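## Task

Take the yellow sponge off the desk and set it on top of the low shelf beneath the REPAIRS sign without moving that shelf; every low shelf must stand upright at the end, and the robot must not fall or finish tilted.

## Robot and tools

ROBOT. A wheeled cart carrying two arms (left_arm, right_arm), a pan/tilt head with head_camera, and a camera on each wrist (left_wrist_camera, right_wrist_camera). The cart spans x = -0.35 to 0.07 m and is 0.53 m wide; above wheel height (0.13 m) it is 0.46 m wide with its front at x = 0.01 m. It drives forward/back and turns, never sideways. Each arm's vertical pan axis sits at x = -0.060, y = +0.155 (left) or -0.155 m (right); the shoulder is 0.03 m out from that axis, 0.89 m up. Links: upper arm 0.116, forearm 0.135, hand 0.162 m. The fixed jaw tip reaches about 0.44 m from its pan axis and no lower than 0.54 m above the floor. An object or loose item may occasionally get nudged by something else.

FRAMES. All positions are metres. Base frame: origin on the floor between the drive wheels, x forward, y left, z up; left_hand and right_hand are reported here and mark the fixed jaw's tip, so a held object sits toward the swinging jaw. Hand axes: z along the fingers, y from swinging to fixed jaw. Odometry frame = base frame at scene start; base_odometry counts wheel rotation only (slip looks like travel, collision turns are missed); heading in rad, left positive, -3.142 to 3.142.

move. Optional keys: base, joints, speeds, cameras, blocking. base is a single object {x_m_s, turn_rad_s, for_s}: velocities (m/s forward, negative back; rad/s left, negative right; omitted = 0) held for for_s seconds, then stop. This is a relative motion, not a pose. Nonzero x_m_s 0.005 to 0.291 either sign, turn_rad_s 0.02 to 1.175, for_s 0.1 to 7.5; if |x|/0.291 + |turn|/1.175 exceeds 1 both get scaled down. Ramps are 0.5 m/s2 and 2 rad/s2; very small (under ~5 mm or 0.02 rad) or near-top-speed commands may come up short, so check base_odometry. joints is one flat object naming joints of both arms and head, each an absolute target in rad (not an offset): head_pan_rad -3.2..3.2 (0 ahead, + left), head_tilt_rad -0.76..1.45 (+ down); per arm (prefix left_arm_ or right_arm_): shoulder_pan_rad -2.006..2.149, shoulder_lift_rad -1.836..1.772, elbow_flex_rad -1.773..1.58, wrist_flex_rad -1.799..1.772, wrist_roll_rad -2.816..2.978, gripper_rad -0.03..1.944. Done tolerances: ±0.02 pan/roll/head, ±0.1 lift, ±0.07 elbow, ±0.03 wrist_flex and gripper. speeds gives per-joint top speeds in rad/s for that action only, 0.08 to 4.71 (defaults: head 1.5, pan 1.4, lift/elbow 2, wrist_flex 1.6, roll 1.3; gripper not settable). Out-of-range values are refused, unknown keys make the call invalid. A refusal or an unrequested stop cancels the remaining robot calls in that reply. blocking true (default) returns once everything rests; false returns in about 0.5 s. A new move overrides only the joints it names; omitting base in a new move brakes a running base velocity. A joint omitted later can still be pushing at an old target.

JOINT GEOMETRY. Pan: at 0 left_arm points left, right_arm right; positive is clockwise from above; straight ahead is +1.571 (left) and -1.571 (right). Bend: lift, elbow, wrist at 0 put the upper arm up (tilted 0.24 rad outward) with forearm and fingers level; positive bends down, and the three summed give the fingers' angle below level (1.571 = straight down, needing forearm no more than 0.20 rad above level). Roll -1.522: jaws close across the arm's vertical plane, fixed jaw on the left looking outward; 1.619: fixed jaw on the right; 0.049: closing within that plane. With level fingers over furniture use the fixed-jaw-left roll, since the hand body then sits above rather than below. Gripper: tips meet near 0, ~0.075 m apart at 1, 0.106 m at 1.944; each jaw has a small fixed offset up to 0.025 rad. Targets below contact squeeze; a firm grip reads off_target. For thin items target -0.03.

OTHER TOOLS. wait {seconds 0..10, cameras}: lets time pass, returns early if earlier moves settle. stop {cameras}: brakes all running motions (they read stopped). zoom_image {camera, region [x0,y0,x1,y1] pixels, top-left origin, at most 504x504}: enlarges part of that camera's latest image. finished_scene {scene}: ends the current scene irreversibly; its result gives the next task. After finishing scene 1, make no further call in that reply.

RESULTS. State includes joint_positions, left_hand/right_hand, base_odometry, base_status, joint_status, motor temperatures (per arm, joints in listed order then gripper), scene_time and a pictures line naming images in order. move line: done, or the worst status. Statuses: moving, done (base: velocity was sent for the full time, shown as sent for a of b s), off_target (resting away from target: load sag, blockage, or tripped motor), stopped, time_out (after 14 s; joint then holds), not_followed (clearance check withheld arm targets, shown as joint command not followed). on_its_own lists unrequested motion. MOTOR HOT from 55 °C; at 70 °C a motor cuts out (JOINT FAULT / HAND FAULT, limit_stop_at_motor_heat).

PRACTICE. Start: arms folded, jaws shut, robot 0.65 m wide. Stowed pose per arm: pan -1.75 (left) or 1.75 (right), lift 0.05, elbow 1.35, wrist_flex -1.55, roll -1.52; stow wrists first, then the other three; unstow in the opposite order. Turning in place needs a 0.44 m clear radius. Loaded joints sag downward; aim higher next time by the observed sag. Hand readings can be off by a few cm. Motors trip if stuck over ~0.30 rad (some jaws 0.09) from target for ~2 s; reset by sending a target 0.2 rad back from the reading. One hand lifts ~0.4 kg at full reach, ~0.7 kg within 0.28 m. Time keeps running while you reply, so be brief.

AVOID. Dropping or flinging objects (over ~3 rad/s), releasing moving items, slamming into furniture, shoving shelves, arms pressing on each other, pulling things in front (tips the robot), reversing or turning close to furniture, lifting wheels, and overheating from long squeezes or outstretched holds.

Each tool is called in YAML: its name, and indented under it one key for each argument.

## Session

move:
  joints: {"head_tilt_rad":0.4}
  cameras: ["head_camera","left_wrist_camera","right_wrist_camera"]

move:
  joints: {"head_pan_rad":-0.9,"head_tilt_rad":0.1}
  cameras: ["head_camera"]

move:
  joints: {"head_pan_rad":-1.8,"head_tilt_rad":0.1}
  cameras: ["head_camera"]

move:
  joints: {"head_pan_rad":0.9,"head_tilt_rad":0.1}
  cameras: ["head_camera"]

move:
  joints: {"head_pan_rad":1.8,"head_tilt_rad":0.1}
  cameras: ["head_camera"]

Scene clock: 1.07 s.
Motor temperatures (°C): left_arm=[31 32 31 32 33 29] | right_arm=[30 29 27 27 31 27]
move: done
base_odometry: x=+0.000 y=+0.000 heading=+0.000
base_status: not commanded
joint_positions: head_pan_rad=+0.000 head_tilt_rad=+0.393 left_arm_shoulder_pan_rad=+0.000 left_arm_shoulder_lift_rad=-1.704 left_arm_elbow_flex_rad=+1.478 left_arm_wrist_flex_rad=+0.984 left_arm_wrist_roll_rad=-0.001 left_arm_gripper_rad=+0.000 right_arm_shoulder_pan_rad=+0.001 right_arm_shoulder_lift_rad=-1.670 right_arm_elbow_flex_rad=+1.496 right_arm_wrist_flex_rad=+1.032 right_arm_wrist_roll_rad=+0.000 right_arm_gripper_rad=+0.000
joint_status: all done
left_hand: x=-0.0600 y=+0.3116 z=+0.8261 quat_wxyz=(+0.395, -0.918, +0.023, +0.010) (m; base frame)
right_hand: x=-0.0602 y=-0.3015 z=+0.8125 quat_wxyz=(+0.008, +0.023, +0.937, -0.348) (m; base frame)
pictures: head_camera, left_wrist_camera, right_wrist_camera
Images, in order (width x height): head_camera 644x476, left_wrist_camera 644x476, right_wrist_camera 644x476.

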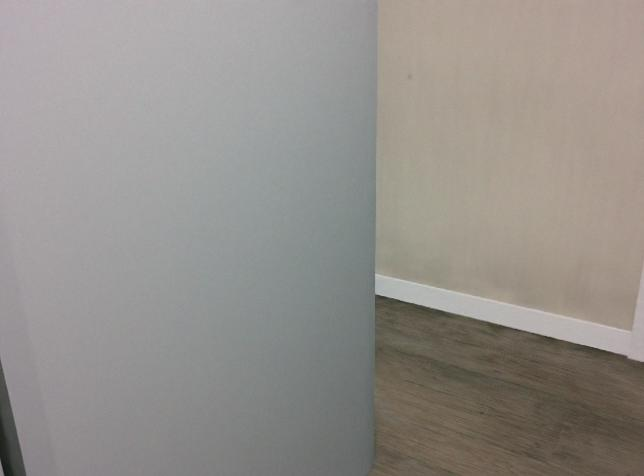

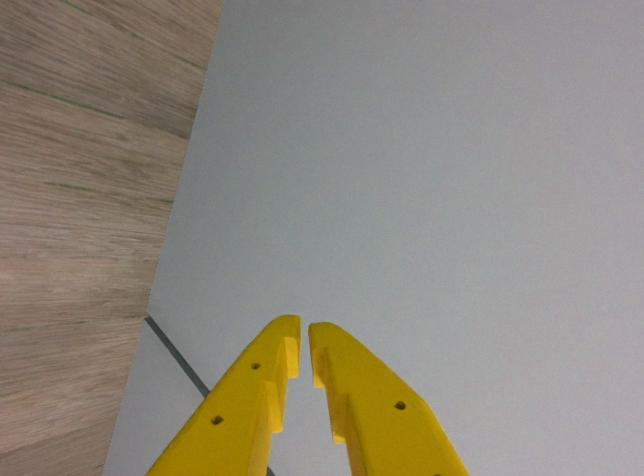

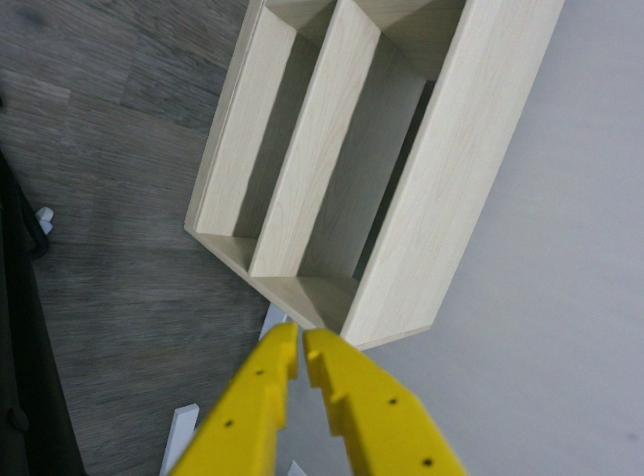

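Scene clock: 2.47 s.
move: done
base_odometry: x=+0.000 y=+0.000 heading=+0.000
base_status: not commanded
joint_positions: head_pan_rad=-0.891 head_tilt_rad=+0.111 left_arm_shoulder_pan_rad=+0.000 left_arm_shoulder_lift_rad=-1.704 left_arm_elbow_flex_rad=+1.478 left_arm_wrist_flex_rad=+0.984 left_arm_wrist_roll_rad=-0.001 left_arm_gripper_rad=+0.000 right_arm_shoulder_pan_rad=+0.001 right_arm_shoulder_lift_rad=-1.670 right_arm_elbow_flex_rad=+1.496 right_arm_wrist_flex_rad=+1.032 right_arm_wrist_roll_rad=+0.000 right_arm_gripper_rad=+0.000
joint_status: all done
left_hand: x=-0.0600 y=+0.3116 z=+0.8261 quat_wxyz=(+0.395, -0.918, +0.023, +0.010) (m; base frame)
right_hand: x=-0.0602 y=-0.3015 z=+0.8125 quat_wxyz=(+0.008, +0.023, +0.937, -0.348) (m; base frame)
pictures: head_camera
Images, in order (width x height): head_camera 644x476.

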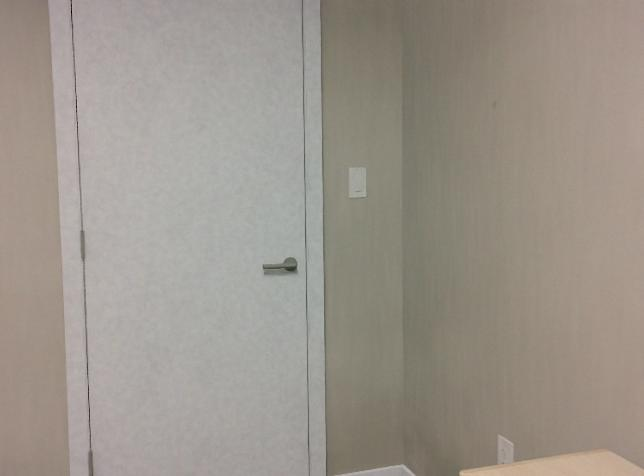

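Scene clock: 3.87 s.
move: done
base_odometry: x=+0.000 y=+0.000 heading=+0.000
base_status: not commanded
joint_positions: head_pan_rad=-1.790 head_tilt_rad=+0.111 left_arm_shoulder_pan_rad=+0.000 left_arm_shoulder_lift_rad=-1.704 left_arm_elbow_flex_rad=+1.478 left_arm_wrist_flex_rad=+0.984 left_arm_wrist_roll_rad=-0.001 left_arm_gripper_rad=+0.000 right_arm_shoulder_pan_rad=+0.001 right_arm_shoulder_lift_rad=-1.670 right_arm_elbow_flex_rad=+1.496 right_arm_wrist_flex_rad=+1.032 right_arm_wrist_roll_rad=+0.000 right_arm_gripper_rad=+0.000
joint_status: all done
left_hand: x=-0.0600 y=+0.3116 z=+0.8261 quat_wxyz=(+0.395, -0.918, +0.023, +0.010) (m; base frame)
right_hand: x=-0.0602 y=-0.3015 z=+0.8125 quat_wxyz=(+0.008, +0.023, +0.937, -0.348) (m; base frame)
pictures: head_camera
Images, in order (width x height): head_camera 644x476.

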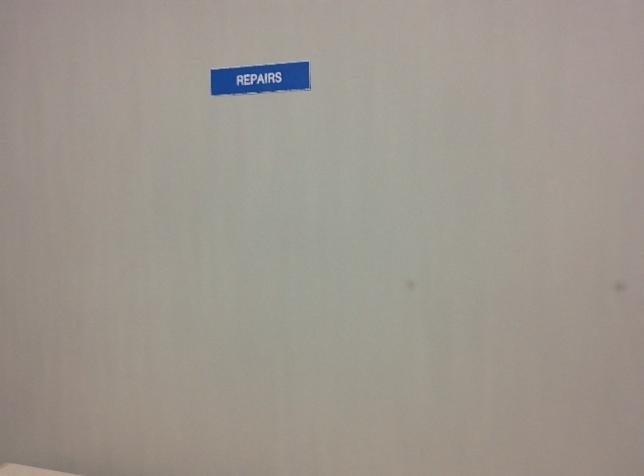

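Scene clock: 6.47 s.
move: done
base_odometry: x=+0.000 y=+0.000 heading=+0.000
base_status: not commanded
joint_positions: head_pan_rad=+0.890 head_tilt_rad=+0.111 left_arm_shoulder_pan_rad=+0.000 left_arm_shoulder_lift_rad=-1.704 left_arm_elbow_flex_rad=+1.478 left_arm_wrist_flex_rad=+0.984 left_arm_wrist_roll_rad=-0.001 left_arm_gripper_rad=+0.000 right_arm_shoulder_pan_rad=+0.001 right_arm_shoulder_lift_rad=-1.670 right_arm_elbow_flex_rad=+1.496 right_arm_wrist_flex_rad=+1.032 right_arm_wrist_roll_rad=+0.000 right_arm_gripper_rad=+0.000
joint_status: all done
left_hand: x=-0.0600 y=+0.3116 z=+0.8261 quat_wxyz=(+0.395, -0.918, +0.023, +0.010) (m; base frame)
right_hand: x=-0.0602 y=-0.3015 z=+0.8125 quat_wxyz=(+0.008, +0.023, +0.937, -0.348) (m; base frame)
pictures: head_camera
Images, in order (width x height): head_camera 644x476.

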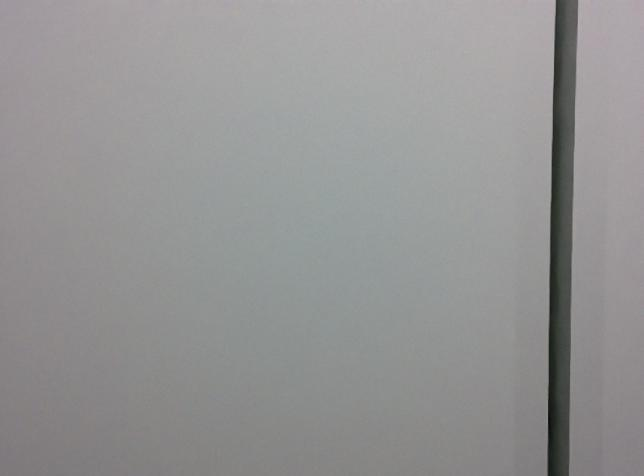

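Scene clock: 7.87 s.
move: done
base_odometry: x=+0.000 y=+0.000 heading=+0.000
base_status: not commanded
joint_positions: head_pan_rad=+1.789 head_tilt_rad=+0.111 left_arm_shoulder_pan_rad=+0.000 left_arm_shoulder_lift_rad=-1.704 left_arm_elbow_flex_rad=+1.478 left_arm_wrist_flex_rad=+0.984 left_arm_wrist_roll_rad=-0.001 left_arm_gripper_rad=+0.000 right_arm_shoulder_pan_rad=+0.001 right_arm_shoulder_lift_rad=-1.670 right_arm_elbow_flex_rad=+1.496 right_arm_wrist_flex_rad=+1.032 right_arm_wrist_roll_rad=+0.000 right_arm_gripper_rad=+0.000
joint_status: all done
left_hand: x=-0.0600 y=+0.3116 z=+0.8261 quat_wxyz=(+0.395, -0.918, +0.023, +0.010) (m; base frame)
right_hand: x=-0.0602 y=-0.3015 z=+0.8125 quat_wxyz=(+0.008, +0.023, +0.937, -0.348) (m; base frame)
pictures: head_camera
Images, in order (width x height): head_camera 644x476.

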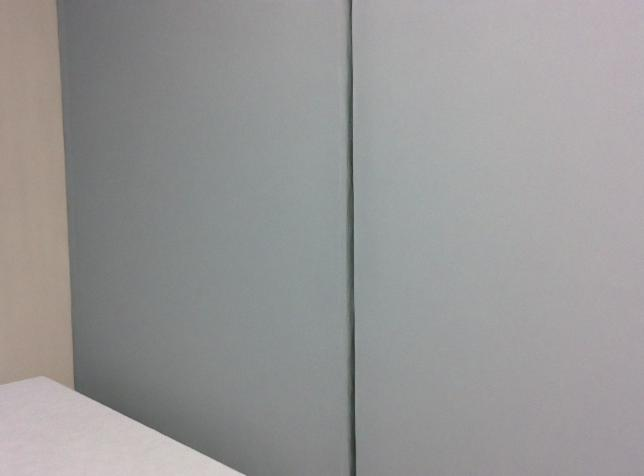

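move:
  joints: {"head_pan_rad":2.7,"head_tilt_rad":0.45}
  cameras: ["head_camera"]

move:
  joints: {"head_pan_rad":-2.6,"head_tilt_rad":0.45}
  cameras: ["head_camera"]

move:
  joints: {"head_pan_rad":-1.7,"head_tilt_rad":0.6}
  cameras: ["head_camera"]

Scene clock: 15.80 s.
move: done
base_odometry: x=+0.000 y=+0.000 heading=+0.000
base_status: not commanded
joint_positions: head_pan_rad=+2.689 head_tilt_rad=+0.442 left_arm_shoulder_pan_rad=+0.000 left_arm_shoulder_lift_rad=-1.704 left_arm_elbow_flex_rad=+1.478 left_arm_wrist_flex_rad=+0.984 left_arm_wrist_roll_rad=-0.001 left_arm_gripper_rad=+0.000 right_arm_shoulder_pan_rad=+0.001 right_arm_shoulder_lift_rad=-1.670 right_arm_elbow_flex_rad=+1.496 right_arm_wrist_flex_rad=+1.032 right_arm_wrist_roll_rad=+0.000 right_arm_gripper_rad=+0.000
joint_status: all done
left_hand: x=-0.0600 y=+0.3116 z=+0.8261 quat_wxyz=(+0.395, -0.918, +0.023, +0.010) (m; base frame)
right_hand: x=-0.0602 y=-0.3015 z=+0.8125 quat_wxyz=(+0.008, +0.023, +0.937, -0.348) (m; base frame)
pictures: head_camera
Images, in order (width x height): head_camera 644x476.

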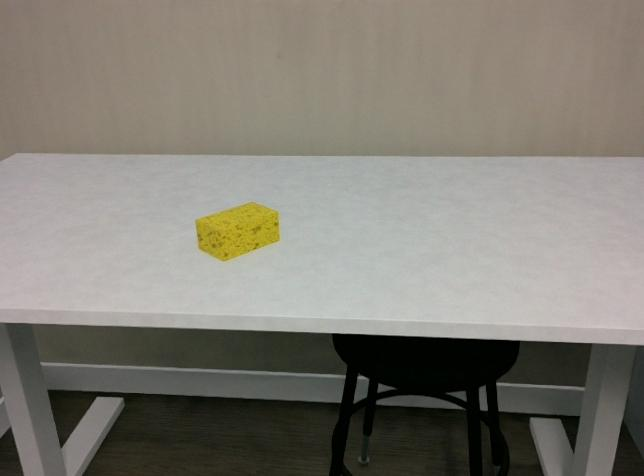

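Scene clock: 20.13 s.
move: done
base_odometry: x=+0.000 y=+0.000 heading=+0.000
base_status: not commanded
joint_positions: head_pan_rad=-2.591 head_tilt_rad=+0.442 left_arm_shoulder_pan_rad=+0.000 left_arm_shoulder_lift_rad=-1.704 left_arm_elbow_flex_rad=+1.478 left_arm_wrist_flex_rad=+0.984 left_arm_wrist_roll_rad=-0.001 left_arm_gripper_rad=+0.000 right_arm_shoulder_pan_rad=+0.001 right_arm_shoulder_lift_rad=-1.670 right_arm_elbow_flex_rad=+1.496 right_arm_wrist_flex_rad=+1.032 right_arm_wrist_roll_rad=+0.000 right_arm_gripper_rad=+0.000
joint_status: all done
left_hand: x=-0.0600 y=+0.3116 z=+0.8261 quat_wxyz=(+0.395, -0.918, +0.023, +0.010) (m; base frame)
right_hand: x=-0.0602 y=-0.3015 z=+0.8125 quat_wxyz=(+0.008, +0.023, +0.937, -0.348) (m; base frame)
pictures: head_camera
Images, in order (width x height): head_camera 644x476.

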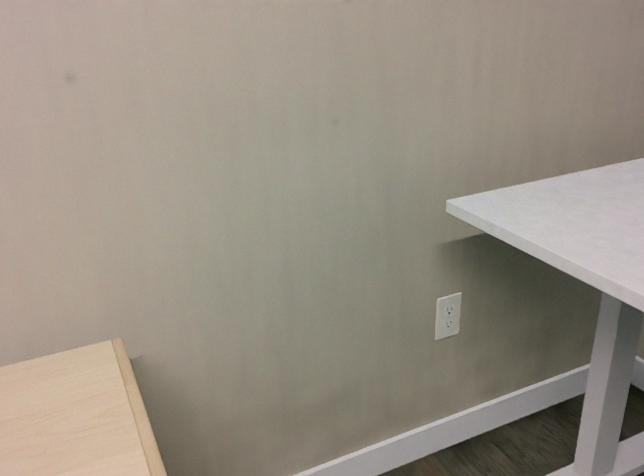

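Scene clock: 21.53 s.
move: done
base_odometry: x=+0.000 y=+0.000 heading=+0.000
base_status: not commanded
joint_positions: head_pan_rad=-1.710 head_tilt_rad=+0.593 left_arm_shoulder_pan_rad=+0.000 left_arm_shoulder_lift_rad=-1.704 left_arm_elbow_flex_rad=+1.478 left_arm_wrist_flex_rad=+0.984 left_arm_wrist_roll_rad=-0.001 left_arm_gripper_rad=+0.000 right_arm_shoulder_pan_rad=+0.001 right_arm_shoulder_lift_rad=-1.670 right_arm_elbow_flex_rad=+1.496 right_arm_wrist_flex_rad=+1.032 right_arm_wrist_roll_rad=+0.000 right_arm_gripper_rad=+0.000
joint_status: all done
left_hand: x=-0.0600 y=+0.3116 z=+0.8261 quat_wxyz=(+0.395, -0.918, +0.023, +0.010) (m; base frame)
right_hand: x=-0.0602 y=-0.3015 z=+0.8125 quat_wxyz=(+0.008, +0.023, +0.937, -0.348) (m; base frame)
pictures: head_camera
Images, in order (width x height): head_camera 644x476.

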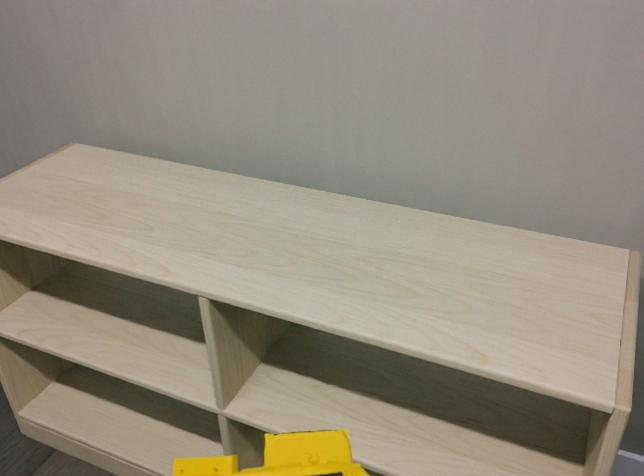

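move:
  base: {"turn_rad_s":0.8,"for_s":3.675}
  joints: {"head_pan_rad":0,"head_tilt_rad":0.8}

move:
  base: {"x_m_s":0.2,"for_s":1.8}

move:
  base: {"turn_rad_s":-0.4,"for_s":0.85}
  joints: {"head_tilt_rad":1.0}
  cameras: ["head_camera"]

Scene clock: 83.40 s.
move: done
base_odometry: x=-0.001 y=+0.000 heading=+2.933
base_status: done (sent for 3.67 of 3.67 s)
joint_positions: head_pan_rad=-0.011 head_tilt_rad=+0.794 left_arm_shoulder_pan_rad=-0.004 left_arm_shoulder_lift_rad=-1.704 left_arm_elbow_flex_rad=+1.478 left_arm_wrist_flex_rad=+0.984 left_arm_wrist_roll_rad=-0.001 left_arm_gripper_rad=+0.000 right_arm_shoulder_pan_rad=+0.000 right_arm_shoulder_lift_rad=-1.670 right_arm_elbow_flex_rad=+1.496 right_arm_wrist_flex_rad=+1.032 right_arm_wrist_roll_rad=+0.000 right_arm_gripper_rad=+0.000
joint_status: all done
left_hand: x=-0.0607 y=+0.3116 z=+0.8261 quat_wxyz=(+0.395, -0.918, +0.021, +0.011) (m; base frame)
right_hand: x=-0.0600 y=-0.3015 z=+0.8125 quat_wxyz=(+0.009, +0.023, +0.937, -0.348) (m; base frame)
pictures: none

Scene clock: 86.20 s.
move: done
base_odometry: x=-0.354 y=+0.074 heading=+2.935
base_status: done (sent for 1.8 of 1.8 s)
joint_positions: head_pan_rad=-0.011 head_tilt_rad=+0.794 left_arm_shoulder_pan_rad=-0.001 left_arm_shoulder_lift_rad=-1.704 left_arm_elbow_flex_rad=+1.478 left_arm_wrist_flex_rad=+0.984 left_arm_wrist_roll_rad=-0.001 left_arm_gripper_rad=+0.000 right_arm_shoulder_pan_rad=+0.001 right_arm_shoulder_lift_rad=-1.670 right_arm_elbow_flex_rad=+1.496 right_arm_wrist_flex_rad=+1.032 right_arm_wrist_roll_rad=+0.000 right_arm_gripper_rad=+0.000
joint_status: not commanded
left_hand: x=-0.0602 y=+0.3116 z=+0.8261 quat_wxyz=(+0.395, -0.918, +0.022, +0.010) (m; base frame)
right_hand: x=-0.0602 y=-0.3015 z=+0.8125 quat_wxyz=(+0.008, +0.023, +0.937, -0.348) (m; base frame)
pictures: none

Scene clock: 87.70 s.
move: done
base_odometry: x=-0.353 y=+0.073 heading=+2.586
base_status: done (sent for 0.87 of 0.87 s)
joint_positions: head_pan_rad=-0.011 head_tilt_rad=+0.994 left_arm_shoulder_pan_rad=-0.001 left_arm_shoulder_lift_rad=-1.704 left_arm_elbow_flex_rad=+1.478 left_arm_wrist_flex_rad=+0.984 left_arm_wrist_roll_rad=-0.001 left_arm_gripper_rad=+0.000 right_arm_shoulder_pan_rad=+0.001 right_arm_shoulder_lift_rad=-1.670 right_arm_elbow_flex_rad=+1.496 right_arm_wrist_flex_rad=+1.032 right_arm_wrist_roll_rad=+0.000 right_arm_gripper_rad=+0.000
joint_status: all done
left_hand: x=-0.0602 y=+0.3116 z=+0.8261 quat_wxyz=(+0.395, -0.918, +0.022, +0.010) (m; base frame)
right_hand: x=-0.0602 y=-0.3015 z=+0.8125 quat_wxyz=(+0.008, +0.023, +0.937, -0.348) (m; base frame)
pictures: head_camera
Images, in order (width x height): head_camera 644x476.

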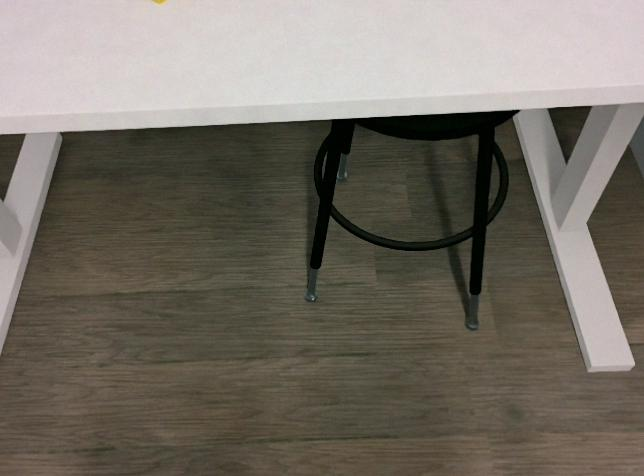

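move:
  base: {"turn_rad_s":0.4,"for_s":1.02}

move:
  base: {"x_m_s":0.2,"for_s":1.35}

move:
  base: {"turn_rad_s":-0.4,"for_s":0.85}
  joints: {"left_arm_shoulder_pan_rad":1.571,"left_arm_shoulder_lift_rad":-1.2,"left_arm_elbow_flex_rad":0.6,"left_arm_wrist_flex_rad":0.8,"left_arm_wrist_roll_rad":-1.522,"left_arm_gripper_rad":1.5}
  cameras: ["head_camera"]

Scene clock: 114.20 s.
move: done
base_odometry: x=-0.354 y=+0.073 heading=+3.001
base_status: done (sent for 1.03 of 1.03 s)
joint_positions: head_pan_rad=-0.011 head_tilt_rad=+0.994 left_arm_shoulder_pan_rad=+0.005 left_arm_shoulder_lift_rad=-1.704 left_arm_elbow_flex_rad=+1.478 left_arm_wrist_flex_rad=+0.984 left_arm_wrist_roll_rad=-0.001 left_arm_gripper_rad=+0.000 right_arm_shoulder_pan_rad=+0.001 right_arm_shoulder_lift_rad=-1.670 right_arm_elbow_flex_rad=+1.496 right_arm_wrist_flex_rad=+1.032 right_arm_wrist_roll_rad=+0.000 right_arm_gripper_rad=+0.000
joint_status: not commanded
left_hand: x=-0.0592 y=+0.3116 z=+0.8261 quat_wxyz=(+0.395, -0.918, +0.025, +0.009) (m; base frame)
right_hand: x=-0.0602 y=-0.3015 z=+0.8125 quat_wxyz=(+0.008, +0.023, +0.937, -0.348) (m; base frame)
pictures: none

Scene clock: 116.57 s.
move: done
base_odometry: x=-0.624 y=+0.111 heading=+3.002
base_status: done (sent for 1.37 of 1.37 s)
joint_positions: head_pan_rad=-0.011 head_tilt_rad=+0.994 left_arm_shoulder_pan_rad=-0.001 left_arm_shoulder_lift_rad=-1.704 left_arm_elbow_flex_rad=+1.478 left_arm_wrist_flex_rad=+0.984 left_arm_wrist_roll_rad=-0.001 left_arm_gripper_rad=+0.000 right_arm_shoulder_pan_rad=+0.003 right_arm_shoulder_lift_rad=-1.670 right_arm_elbow_flex_rad=+1.496 right_arm_wrist_flex_rad=+1.032 right_arm_wrist_roll_rad=+0.000 right_arm_gripper_rad=+0.000
joint_status: not commanded
left_hand: x=-0.0602 y=+0.3116 z=+0.8261 quat_wxyz=(+0.395, -0.918, +0.022, +0.010) (m; base frame)
right_hand: x=-0.0604 y=-0.3015 z=+0.8125 quat_wxyz=(+0.008, +0.024, +0.937, -0.348) (m; base frame)
pictures: none

Scene clock: 118.60 s.
move: done
base_odometry: x=-0.624 y=+0.111 heading=+2.652
base_status: done (sent for 0.87 of 0.87 s)
joint_positions: head_pan_rad=-0.011 head_tilt_rad=+0.994 left_arm_shoulder_pan_rad=+1.563 left_arm_shoulder_lift_rad=-1.210 left_arm_elbow_flex_rad=+0.636 left_arm_wrist_flex_rad=+0.813 left_arm_wrist_roll_rad=-1.518 left_arm_gripper_rad=+1.493 right_arm_shoulder_pan_rad=+0.003 right_arm_shoulder_lift_rad=-1.670 right_arm_elbow_flex_rad=+1.496 right_arm_wrist_flex_rad=+1.032 right_arm_wrist_roll_rad=+0.000 right_arm_gripper_rad=+0.000
joint_status: all done
left_hand: x=+0.1413 y=+0.1642 z=+0.9993 quat_wxyz=(+0.618, -0.005, +0.786, +0.001) (m; base frame)
right_hand: x=-0.0604 y=-0.3015 z=+0.8125 quat_wxyz=(+0.008, +0.024, +0.937, -0.348) (m; base frame)
pictures: head_camera
Images, in order (width x height): head_camera 644x476.

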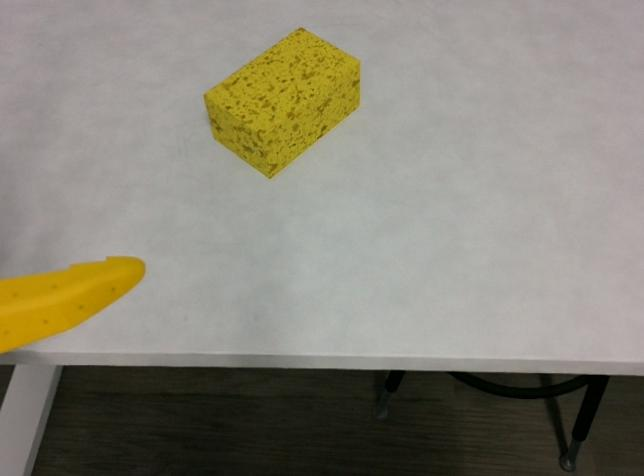

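move:
  base: {"x_m_s":0.1,"for_s":1.3}

move:
  joints: {"left_arm_shoulder_pan_rad":1.93,"left_arm_shoulder_lift_rad":0.15,"left_arm_elbow_flex_rad":-0.66,"left_arm_wrist_flex_rad":1.18,"left_arm_wrist_roll_rad":-1.92,"head_tilt_rad":1.1}
  cameras: ["head_camera","left_wrist_camera"]

Scene clock: 139.73 s.
move: done
base_odometry: x=-0.740 y=+0.173 heading=+2.651
base_status: done (sent for 1.3 of 1.3 s)
joint_positions: head_pan_rad=-0.011 head_tilt_rad=+0.994 left_arm_shoulder_pan_rad=+1.565 left_arm_shoulder_lift_rad=-1.210 left_arm_elbow_flex_rad=+0.634 left_arm_wrist_flex_rad=+0.813 left_arm_wrist_roll_rad=-1.518 left_arm_gripper_rad=+1.493 right_arm_shoulder_pan_rad=+0.003 right_arm_shoulder_lift_rad=-1.670 right_arm_elbow_flex_rad=+1.496 right_arm_wrist_flex_rad=+1.032 right_arm_wrist_roll_rad=+0.000 right_arm_gripper_rad=+0.000
joint_status: not commanded
left_hand: x=+0.1412 y=+0.1639 z=+0.9997 quat_wxyz=(+0.618, -0.004, +0.786, +0.001) (m; base frame)
right_hand: x=-0.0604 y=-0.3015 z=+0.8125 quat_wxyz=(+0.008, +0.024, +0.937, -0.348) (m; base frame)
pictures: none

Scene clock: 141.37 s.
move: done
base_odometry: x=-0.740 y=+0.173 heading=+2.651
base_status: not commanded
joint_positions: head_pan_rad=-0.011 head_tilt_rad=+1.094 left_arm_shoulder_pan_rad=+1.922 left_arm_shoulder_lift_rad=+0.155 left_arm_elbow_flex_rad=-0.625 left_arm_wrist_flex_rad=+1.179 left_arm_wrist_roll_rad=-1.915 left_arm_gripper_rad=+1.493 right_arm_shoulder_pan_rad=+0.003 right_arm_shoulder_lift_rad=-1.670 right_arm_elbow_flex_rad=+1.496 right_arm_wrist_flex_rad=+1.032 right_arm_wrist_roll_rad=+0.000 right_arm_gripper_rad=+0.000
joint_status: all done
left_hand: x=+0.2402 y=+0.0526 z=+0.9642 quat_wxyz=(+0.418, +0.330, +0.846, +0.009) (m; base frame)
right_hand: x=-0.0604 y=-0.3015 z=+0.8125 quat_wxyz=(+0.008, +0.024, +0.937, -0.348) (m; base frame)
pictures: head_camera, left_wrist_camera
Images, in order (width x height): head_camera 644x476, left_wrist_camera 644x476.

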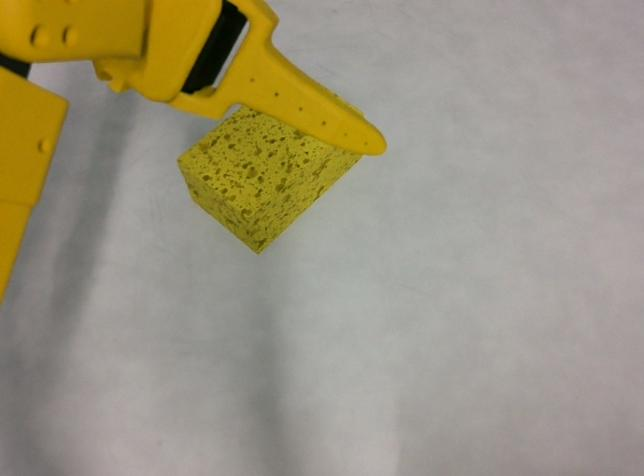

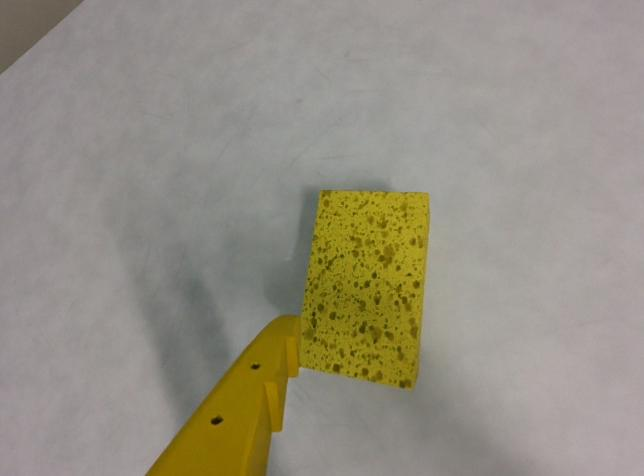

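move:
  joints: {"left_arm_shoulder_pan_rad":1.90}

move:
  joints: {"left_arm_shoulder_lift_rad":0.43}
  speeds: {"left_arm_shoulder_lift_rad":0.4}
  cameras: ["head_camera","left_wrist_camera"]

Scene clock: 149.23 s.
move: done
base_odometry: x=-0.740 y=+0.173 heading=+2.651
base_status: not commanded
joint_positions: head_pan_rad=-0.011 head_tilt_rad=+1.094 left_arm_shoulder_pan_rad=+1.905 left_arm_shoulder_lift_rad=+0.155 left_arm_elbow_flex_rad=-0.625 left_arm_wrist_flex_rad=+1.179 left_arm_wrist_roll_rad=-1.917 left_arm_gripper_rad=+1.493 right_arm_shoulder_pan_rad=+0.003 right_arm_shoulder_lift_rad=-1.670 right_arm_elbow_flex_rad=+1.496 right_arm_wrist_flex_rad=+1.032 right_arm_wrist_roll_rad=+0.000 right_arm_gripper_rad=+0.000
joint_status: all done
left_hand: x=+0.2419 y=+0.0577 z=+0.9643 quat_wxyz=(+0.418, +0.324, +0.849, +0.013) (m; base frame)
right_hand: x=-0.0604 y=-0.3015 z=+0.8125 quat_wxyz=(+0.008, +0.024, +0.937, -0.348) (m; base frame)
pictures: none

Scene clock: 150.40 s.
move: done
base_odometry: x=-0.740 y=+0.173 heading=+2.651
base_status: not commanded
joint_positions: head_pan_rad=-0.011 head_tilt_rad=+1.094 left_arm_shoulder_pan_rad=+1.905 left_arm_shoulder_lift_rad=+0.441 left_arm_elbow_flex_rad=-0.627 left_arm_wrist_flex_rad=+1.179 left_arm_wrist_roll_rad=-1.917 left_arm_gripper_rad=+1.493 right_arm_shoulder_pan_rad=+0.003 right_arm_shoulder_lift_rad=-1.670 right_arm_elbow_flex_rad=+1.496 right_arm_wrist_flex_rad=+1.032 right_arm_wrist_roll_rad=+0.000 right_arm_gripper_rad=+0.000
joint_status: all done
left_hand: x=+0.2498 y=+0.0549 z=+0.8810 quat_wxyz=(+0.285, +0.342, +0.895, +0.009) (m; base frame)
right_hand: x=-0.0604 y=-0.3015 z=+0.8125 quat_wxyz=(+0.008, +0.024, +0.937, -0.348) (m; base frame)
pictures: head_camera, left_wrist_camera
Images, in order (width x height): head_camera 644x476, left_wrist_camera 644x476.

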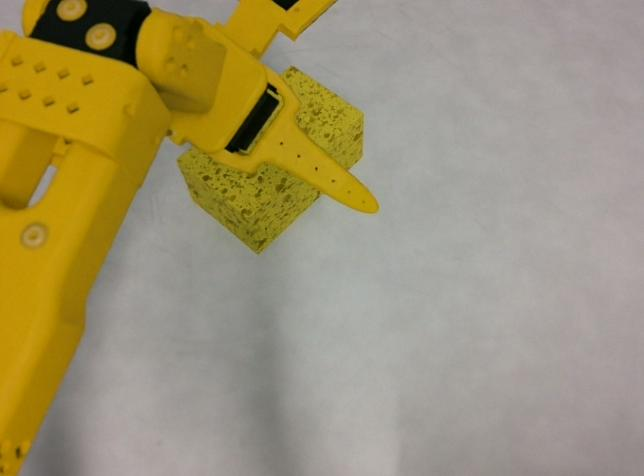

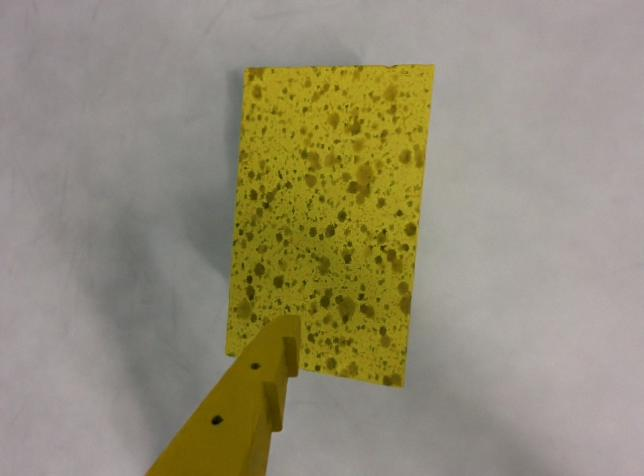

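move:
  joints: {"left_arm_shoulder_lift_rad":0.3}

move:
  joints: {"left_arm_shoulder_pan_rad":1.88,"left_arm_shoulder_lift_rad":0.53,"left_arm_elbow_flex_rad":-0.96,"left_arm_wrist_flex_rad":1.08}
  cameras: ["left_wrist_camera"]

Scene clock: 165.47 s.
move: done
base_odometry: x=-0.740 y=+0.173 heading=+2.651
base_status: not commanded
joint_positions: head_pan_rad=-0.011 head_tilt_rad=+1.094 left_arm_shoulder_pan_rad=+1.905 left_arm_shoulder_lift_rad=+0.360 left_arm_elbow_flex_rad=-0.627 left_arm_wrist_flex_rad=+1.179 left_arm_wrist_roll_rad=-1.917 left_arm_gripper_rad=+1.493 right_arm_shoulder_pan_rad=+0.003 right_arm_shoulder_lift_rad=-1.670 right_arm_elbow_flex_rad=+1.496 right_arm_wrist_flex_rad=+1.032 right_arm_wrist_roll_rad=+0.000 right_arm_gripper_rad=+0.000
joint_status: all done
left_hand: x=+0.2499 y=+0.0549 z=+0.9051 quat_wxyz=(+0.324, +0.337, +0.884, +0.010) (m; base frame)
right_hand: x=-0.0604 y=-0.3015 z=+0.8125 quat_wxyz=(+0.008, +0.024, +0.937, -0.348) (m; base frame)
pictures: none

Scene clock: 166.47 s.
move: done
base_odometry: x=-0.740 y=+0.173 heading=+2.651
base_status: not commanded
joint_positions: head_pan_rad=-0.011 head_tilt_rad=+1.094 left_arm_shoulder_pan_rad=+1.881 left_arm_shoulder_lift_rad=+0.542 left_arm_elbow_flex_rad=-0.924 left_arm_wrist_flex_rad=+1.093 left_arm_wrist_roll_rad=-1.917 left_arm_gripper_rad=+1.493 right_arm_shoulder_pan_rad=+0.003 right_arm_shoulder_lift_rad=-1.670 right_arm_elbow_flex_rad=+1.496 right_arm_wrist_flex_rad=+1.032 right_arm_wrist_roll_rad=+0.000 right_arm_gripper_rad=+0.000
joint_status: all done
left_hand: x=+0.2843 y=+0.0523 z=+0.9286 quat_wxyz=(+0.417, +0.314, +0.853, +0.018) (m; base frame)
right_hand: x=-0.0604 y=-0.3015 z=+0.8125 quat_wxyz=(+0.008, +0.024, +0.937, -0.348) (m; base frame)
pictures: left_wrist_camera
Images, in order (width x height): left_wrist_camera 644x476.

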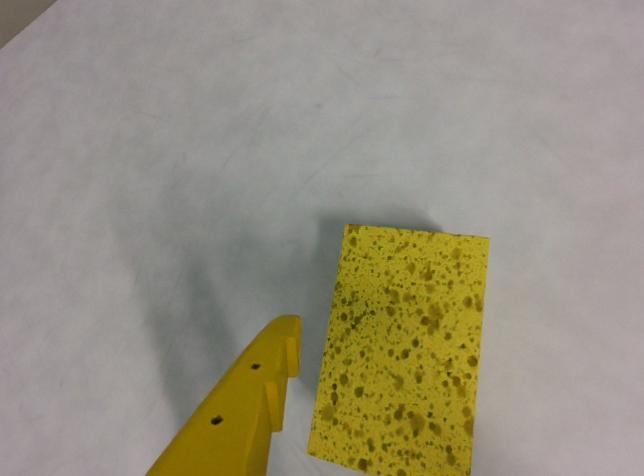

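move:
  joints: {"left_arm_shoulder_pan_rad":1.845,"left_arm_wrist_roll_rad":-1.95}

move:
  joints: {"left_arm_shoulder_lift_rad":0.65}
  speeds: {"left_arm_shoulder_lift_rad":0.4}
  cameras: ["left_wrist_camera"]

Scene clock: 174.77 s.
move: done
base_odometry: x=-0.740 y=+0.173 heading=+2.651
base_status: not commanded
joint_positions: head_pan_rad=-0.011 head_tilt_rad=+1.094 left_arm_shoulder_pan_rad=+1.847 left_arm_shoulder_lift_rad=+0.542 left_arm_elbow_flex_rad=-0.926 left_arm_wrist_flex_rad=+1.093 left_arm_wrist_roll_rad=-1.946 left_arm_gripper_rad=+1.493 right_arm_shoulder_pan_rad=+0.003 right_arm_shoulder_lift_rad=-1.670 right_arm_elbow_flex_rad=+1.496 right_arm_wrist_flex_rad=+1.032 right_arm_wrist_roll_rad=+0.000 right_arm_gripper_rad=+0.000
joint_status: all done
left_hand: x=+0.2878 y=+0.0638 z=+0.9292 quat_wxyz=(+0.417, +0.312, +0.853, +0.031) (m; base frame)
right_hand: x=-0.0604 y=-0.3015 z=+0.8125 quat_wxyz=(+0.008, +0.024, +0.937, -0.348) (m; base frame)
pictures: none

Scene clock: 175.53 s.
move: done
base_odometry: x=-0.740 y=+0.173 heading=+2.651
base_status: not commanded
joint_positions: head_pan_rad=-0.011 head_tilt_rad=+1.094 left_arm_shoulder_pan_rad=+1.847 left_arm_shoulder_lift_rad=+0.662 left_arm_elbow_flex_rad=-0.928 left_arm_wrist_flex_rad=+1.091 left_arm_wrist_roll_rad=-1.946 left_arm_gripper_rad=+1.493 right_arm_shoulder_pan_rad=+0.003 right_arm_shoulder_lift_rad=-1.670 right_arm_elbow_flex_rad=+1.496 right_arm_wrist_flex_rad=+1.032 right_arm_wrist_roll_rad=+0.000 right_arm_gripper_rad=+0.000
joint_status: all done
left_hand: x=+0.2898 y=+0.0632 z=+0.8902 quat_wxyz=(+0.363, +0.319, +0.875, +0.027) (m; base frame)
right_hand: x=-0.0604 y=-0.3015 z=+0.8125 quat_wxyz=(+0.008, +0.024, +0.937, -0.348) (m; base frame)
pictures: left_wrist_camera
Images, in order (width x height): left_wrist_camera 644x476.

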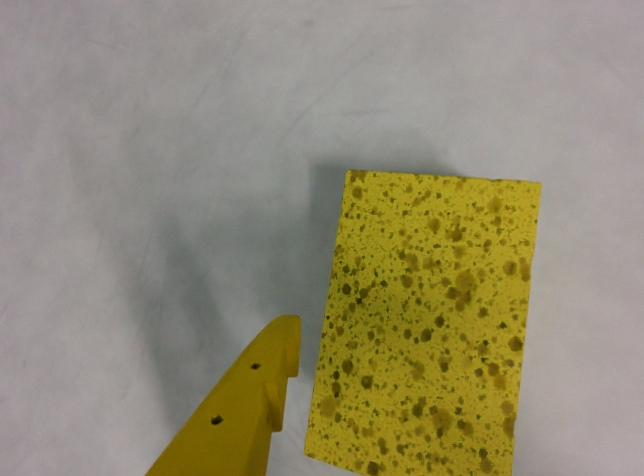

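move:
  joints: {"left_arm_shoulder_lift_rad":0.75}
  speeds: {"left_arm_shoulder_lift_rad":0.4}
  cameras: ["left_wrist_camera"]

Scene clock: 181.77 s.
move: done
base_odometry: x=-0.740 y=+0.173 heading=+2.651
base_status: not commanded
joint_positions: head_pan_rad=-0.011 head_tilt_rad=+1.094 left_arm_shoulder_pan_rad=+1.847 left_arm_shoulder_lift_rad=+0.764 left_arm_elbow_flex_rad=-0.928 left_arm_wrist_flex_rad=+1.091 left_arm_wrist_roll_rad=-1.946 left_arm_gripper_rad=+1.493 right_arm_shoulder_pan_rad=+0.003 right_arm_shoulder_lift_rad=-1.670 right_arm_elbow_flex_rad=+1.496 right_arm_wrist_flex_rad=+1.032 right_arm_wrist_roll_rad=+0.000 right_arm_gripper_rad=+0.000
joint_status: all done
left_hand: x=+0.2878 y=+0.0638 z=+0.8562 quat_wxyz=(+0.315, +0.325, +0.891, +0.023) (m; base frame)
right_hand: x=-0.0604 y=-0.3015 z=+0.8125 quat_wxyz=(+0.008, +0.024, +0.937, -0.348) (m; base frame)
pictures: left_wrist_camera
Images, in order (width x height): left_wrist_camera 644x476.

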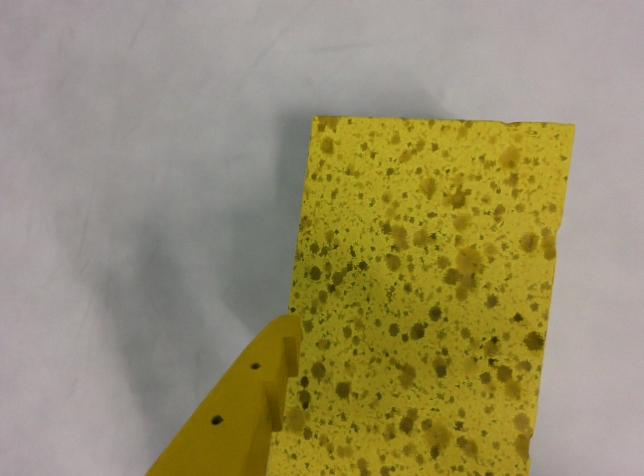

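move:
  joints: {"left_arm_shoulder_pan_rad":1.825}

move:
  joints: {"left_arm_shoulder_lift_rad":0.82}
  speeds: {"left_arm_shoulder_lift_rad":0.4}
  cameras: ["left_wrist_camera","head_camera"]

Scene clock: 187.73 s.
move: done
base_odometry: x=-0.740 y=+0.173 heading=+2.651
base_status: not commanded
joint_positions: head_pan_rad=-0.011 head_tilt_rad=+1.094 left_arm_shoulder_pan_rad=+1.830 left_arm_shoulder_lift_rad=+0.764 left_arm_elbow_flex_rad=-0.928 left_arm_wrist_flex_rad=+1.091 left_arm_wrist_roll_rad=-1.946 left_arm_gripper_rad=+1.493 right_arm_shoulder_pan_rad=+0.003 right_arm_shoulder_lift_rad=-1.670 right_arm_elbow_flex_rad=+1.496 right_arm_wrist_flex_rad=+1.032 right_arm_wrist_roll_rad=+0.000 right_arm_gripper_rad=+0.000
joint_status: all done
left_hand: x=+0.2892 y=+0.0697 z=+0.8562 quat_wxyz=(+0.315, +0.318, +0.894, +0.026) (m; base frame)
right_hand: x=-0.0604 y=-0.3015 z=+0.8125 quat_wxyz=(+0.008, +0.024, +0.937, -0.348) (m; base frame)
pictures: none

Scene clock: 188.40 s.
move: done
base_odometry: x=-0.740 y=+0.173 heading=+2.651
base_status: not commanded
joint_positions: head_pan_rad=-0.011 head_tilt_rad=+1.094 left_arm_shoulder_pan_rad=+1.830 left_arm_shoulder_lift_rad=+0.835 left_arm_elbow_flex_rad=-0.928 left_arm_wrist_flex_rad=+1.090 left_arm_wrist_roll_rad=-1.946 left_arm_gripper_rad=+1.493 right_arm_shoulder_pan_rad=+0.003 right_arm_shoulder_lift_rad=-1.670 right_arm_elbow_flex_rad=+1.496 right_arm_wrist_flex_rad=+1.032 right_arm_wrist_roll_rad=+0.000 right_arm_gripper_rad=+0.000
joint_status: all done
left_hand: x=+0.2861 y=+0.0705 z=+0.8333 quat_wxyz=(+0.282, +0.321, +0.904, +0.023) (m; base frame)
right_hand: x=-0.0604 y=-0.3015 z=+0.8125 quat_wxyz=(+0.008, +0.024, +0.937, -0.348) (m; base frame)
pictures: head_camera, left_wrist_camera
Images, in order (width x height): head_camera 644x476, left_wrist_camera 644x476.

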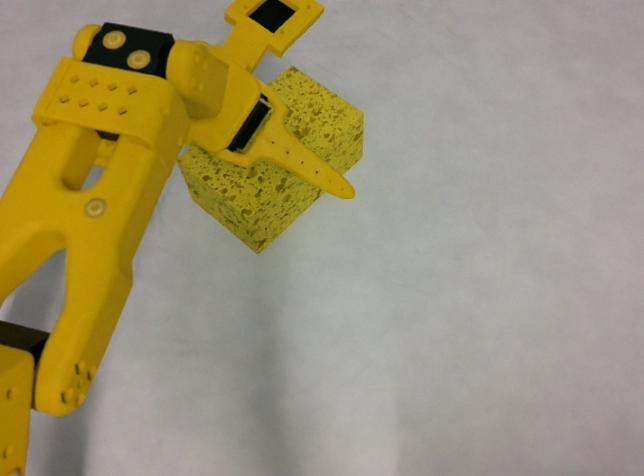

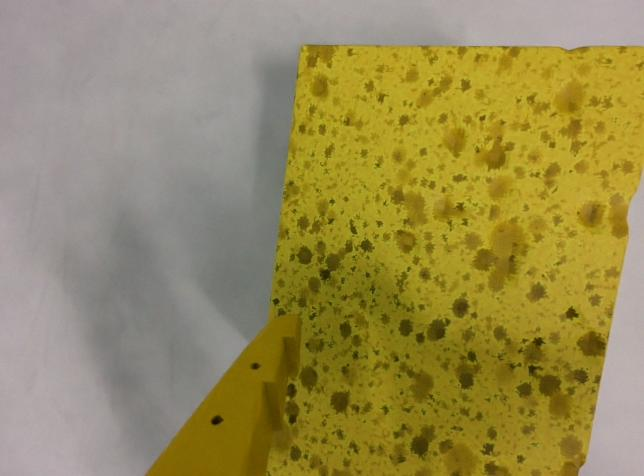

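move:
  joints: {"left_arm_shoulder_pan_rad":1.785}

move:
  joints: {"left_arm_shoulder_lift_rad":0.87}
  speeds: {"left_arm_shoulder_lift_rad":0.4}
  cameras: ["left_wrist_camera"]

Scene clock: 194.67 s.
move: done
base_odometry: x=-0.740 y=+0.173 heading=+2.651
base_status: not commanded
joint_positions: head_pan_rad=-0.011 head_tilt_rad=+1.094 left_arm_shoulder_pan_rad=+1.786 left_arm_shoulder_lift_rad=+0.835 left_arm_elbow_flex_rad=-0.928 left_arm_wrist_flex_rad=+1.090 left_arm_wrist_roll_rad=-1.946 left_arm_gripper_rad=+1.493 right_arm_shoulder_pan_rad=+0.003 right_arm_shoulder_lift_rad=-1.670 right_arm_elbow_flex_rad=+1.496 right_arm_wrist_flex_rad=+1.032 right_arm_wrist_roll_rad=+0.000 right_arm_gripper_rad=+0.000
joint_status: all done
left_hand: x=+0.2895 y=+0.0860 z=+0.8333 quat_wxyz=(+0.281, +0.301, +0.911, +0.029) (m; base frame)
right_hand: x=-0.0604 y=-0.3015 z=+0.8125 quat_wxyz=(+0.008, +0.024, +0.937, -0.348) (m; base frame)
pictures: none

Scene clock: 195.27 s.
move: done
base_odometry: x=-0.740 y=+0.173 heading=+2.651
base_status: not commanded
joint_positions: head_pan_rad=-0.011 head_tilt_rad=+1.094 left_arm_shoulder_pan_rad=+1.783 left_arm_shoulder_lift_rad=+0.884 left_arm_elbow_flex_rad=-0.929 left_arm_wrist_flex_rad=+1.090 left_arm_wrist_roll_rad=-1.946 left_arm_gripper_rad=+1.493 right_arm_shoulder_pan_rad=+0.003 right_arm_shoulder_lift_rad=-1.670 right_arm_elbow_flex_rad=+1.496 right_arm_wrist_flex_rad=+1.032 right_arm_wrist_roll_rad=+0.000 right_arm_gripper_rad=+0.000
joint_status: all done
left_hand: x=+0.2866 y=+0.0877 z=+0.8177 quat_wxyz=(+0.259, +0.302, +0.917, +0.028) (m; base frame)
right_hand: x=-0.0604 y=-0.3015 z=+0.8125 quat_wxyz=(+0.008, +0.024, +0.937, -0.348) (m; base frame)
pictures: left_wrist_camera
Images, in order (width x height): left_wrist_camera 644x476.

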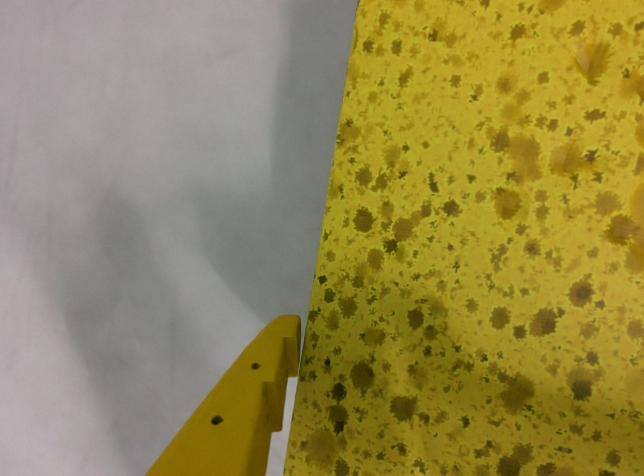

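move:
  joints: {"left_arm_shoulder_lift_rad":0.97,"left_arm_gripper_rad":1.8}
  speeds: {"left_arm_shoulder_lift_rad":0.4}
  cameras: ["left_wrist_camera","head_camera"]

Scene clock: 201.50 s.
move: done
base_odometry: x=-0.740 y=+0.173 heading=+2.651
base_status: not commanded
joint_positions: head_pan_rad=-0.011 head_tilt_rad=+1.094 left_arm_shoulder_pan_rad=+1.783 left_arm_shoulder_lift_rad=+0.984 left_arm_elbow_flex_rad=-0.929 left_arm_wrist_flex_rad=+1.088 left_arm_wrist_roll_rad=-1.946 left_arm_gripper_rad=+1.792 right_arm_shoulder_pan_rad=+0.003 right_arm_shoulder_lift_rad=-1.670 right_arm_elbow_flex_rad=+1.496 right_arm_wrist_flex_rad=+1.032 right_arm_wrist_roll_rad=+0.000 right_arm_gripper_rad=+0.000
joint_status: all done
left_hand: x=+0.2778 y=+0.0896 z=+0.7861 quat_wxyz=(+0.211, +0.305, +0.928, +0.022) (m; base frame)
right_hand: x=-0.0604 y=-0.3015 z=+0.8125 quat_wxyz=(+0.008, +0.024, +0.937, -0.348) (m; base frame)
pictures: head_camera, left_wrist_camera
Images, in order (width x height): head_camera 644x476, left_wrist_camera 644x476.

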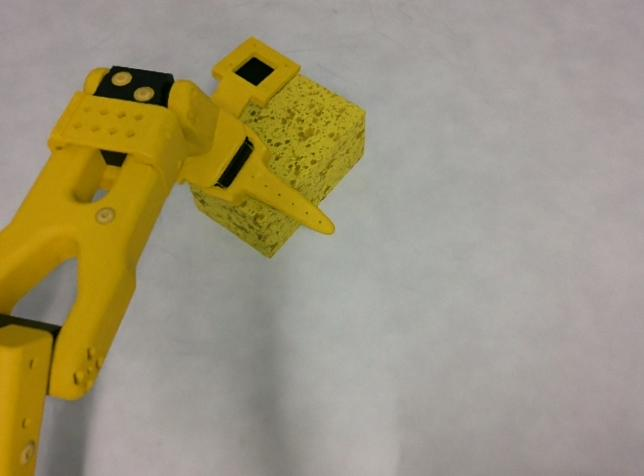

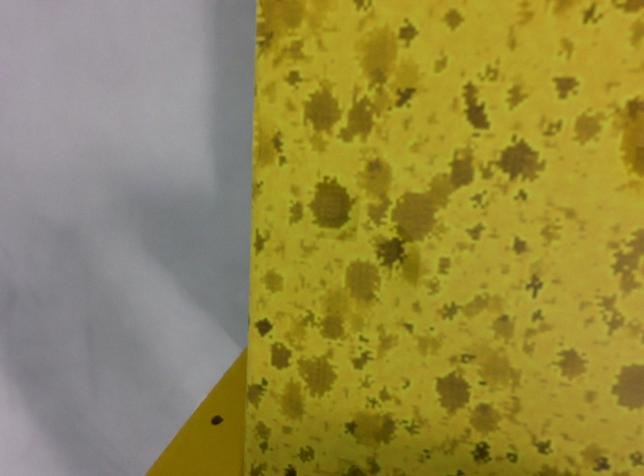

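move:
  joints: {"left_arm_gripper_rad":0.45}
  cameras: ["left_wrist_camera","head_camera"]

Scene clock: 206.90 s.
move: off_target
base_odometry: x=-0.740 y=+0.173 heading=+2.651
base_status: not commanded
joint_positions: head_pan_rad=-0.011 head_tilt_rad=+1.094 left_arm_shoulder_pan_rad=+1.792 left_arm_shoulder_lift_rad=+0.973 left_arm_elbow_flex_rad=-0.957 left_arm_wrist_flex_rad=+1.088 left_arm_wrist_roll_rad=-1.946 left_arm_gripper_rad=+1.006 right_arm_shoulder_pan_rad=+0.004 right_arm_shoulder_lift_rad=-1.670 right_arm_elbow_flex_rad=+1.496 right_arm_wrist_flex_rad=+1.032 right_arm_wrist_roll_rad=+0.000 right_arm_gripper_rad=+0.000
joint_status: left_arm_gripper_rad off_target (ended at +1.007, target +0.450)
left_hand: x=+0.2821 y=+0.0854 z=+0.7952 quat_wxyz=(+0.230, +0.308, +0.923, +0.023) (m; base frame)
right_hand: x=-0.0606 y=-0.3015 z=+0.8125 quat_wxyz=(+0.008, +0.025, +0.937, -0.348) (m; base frame)
pictures: head_camera, left_wrist_camera
Images, in order (width x height): head_camera 644x476, left_wrist_camera 644x476.

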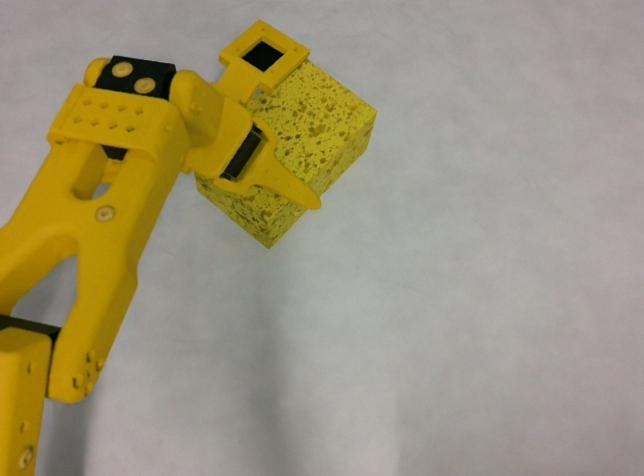

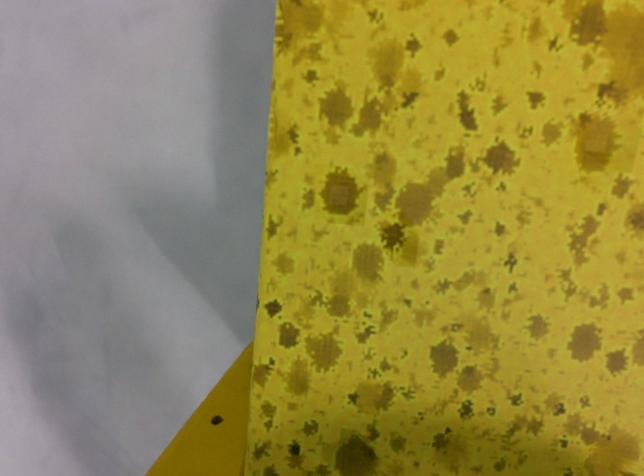

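move:
  joints: {"left_arm_gripper_rad":0.9,"left_arm_shoulder_lift_rad":0.45}
  speeds: {"left_arm_shoulder_lift_rad":0.6}
  cameras: ["left_wrist_camera","head_camera"]

Scene clock: 212.47 s.
move: off_target
base_odometry: x=-0.740 y=+0.173 heading=+2.651
base_status: not commanded
joint_positions: head_pan_rad=-0.011 head_tilt_rad=+1.094 left_arm_shoulder_pan_rad=+1.783 left_arm_shoulder_lift_rad=+0.519 left_arm_elbow_flex_rad=-0.949 left_arm_wrist_flex_rad=+1.088 left_arm_wrist_roll_rad=-1.955 left_arm_gripper_rad=+1.037 right_arm_shoulder_pan_rad=+0.004 right_arm_shoulder_lift_rad=-1.670 right_arm_elbow_flex_rad=+1.496 right_arm_wrist_flex_rad=+1.032 right_arm_wrist_roll_rad=+0.000 right_arm_gripper_rad=+0.000
joint_status: left_arm_gripper_rad off_target (ended at +1.037, target +0.900); the others done
left_hand: x=+0.2934 y=+0.0863 z=+0.9431 quat_wxyz=(+0.438, +0.284, +0.851, +0.049) (m; base frame)
right_hand: x=-0.0606 y=-0.3015 z=+0.8125 quat_wxyz=(+0.008, +0.025, +0.937, -0.348) (m; base frame)
pictures: head_camera, left_wrist_camera
Images, in order (width x height): head_camera 644x476, left_wrist_camera 644x476.

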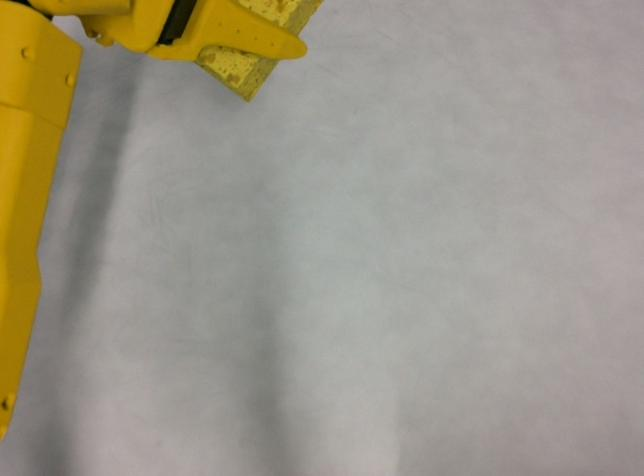

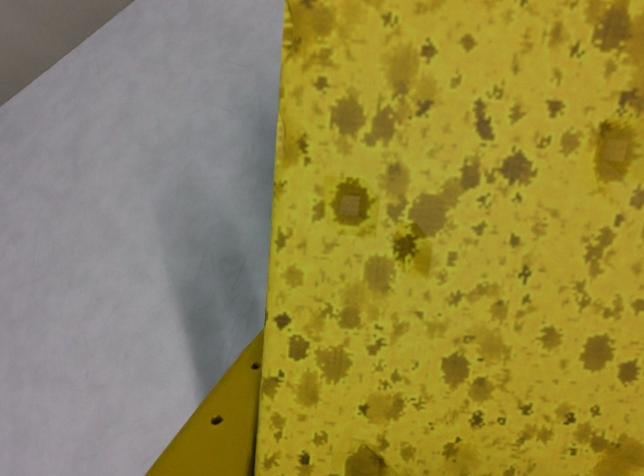

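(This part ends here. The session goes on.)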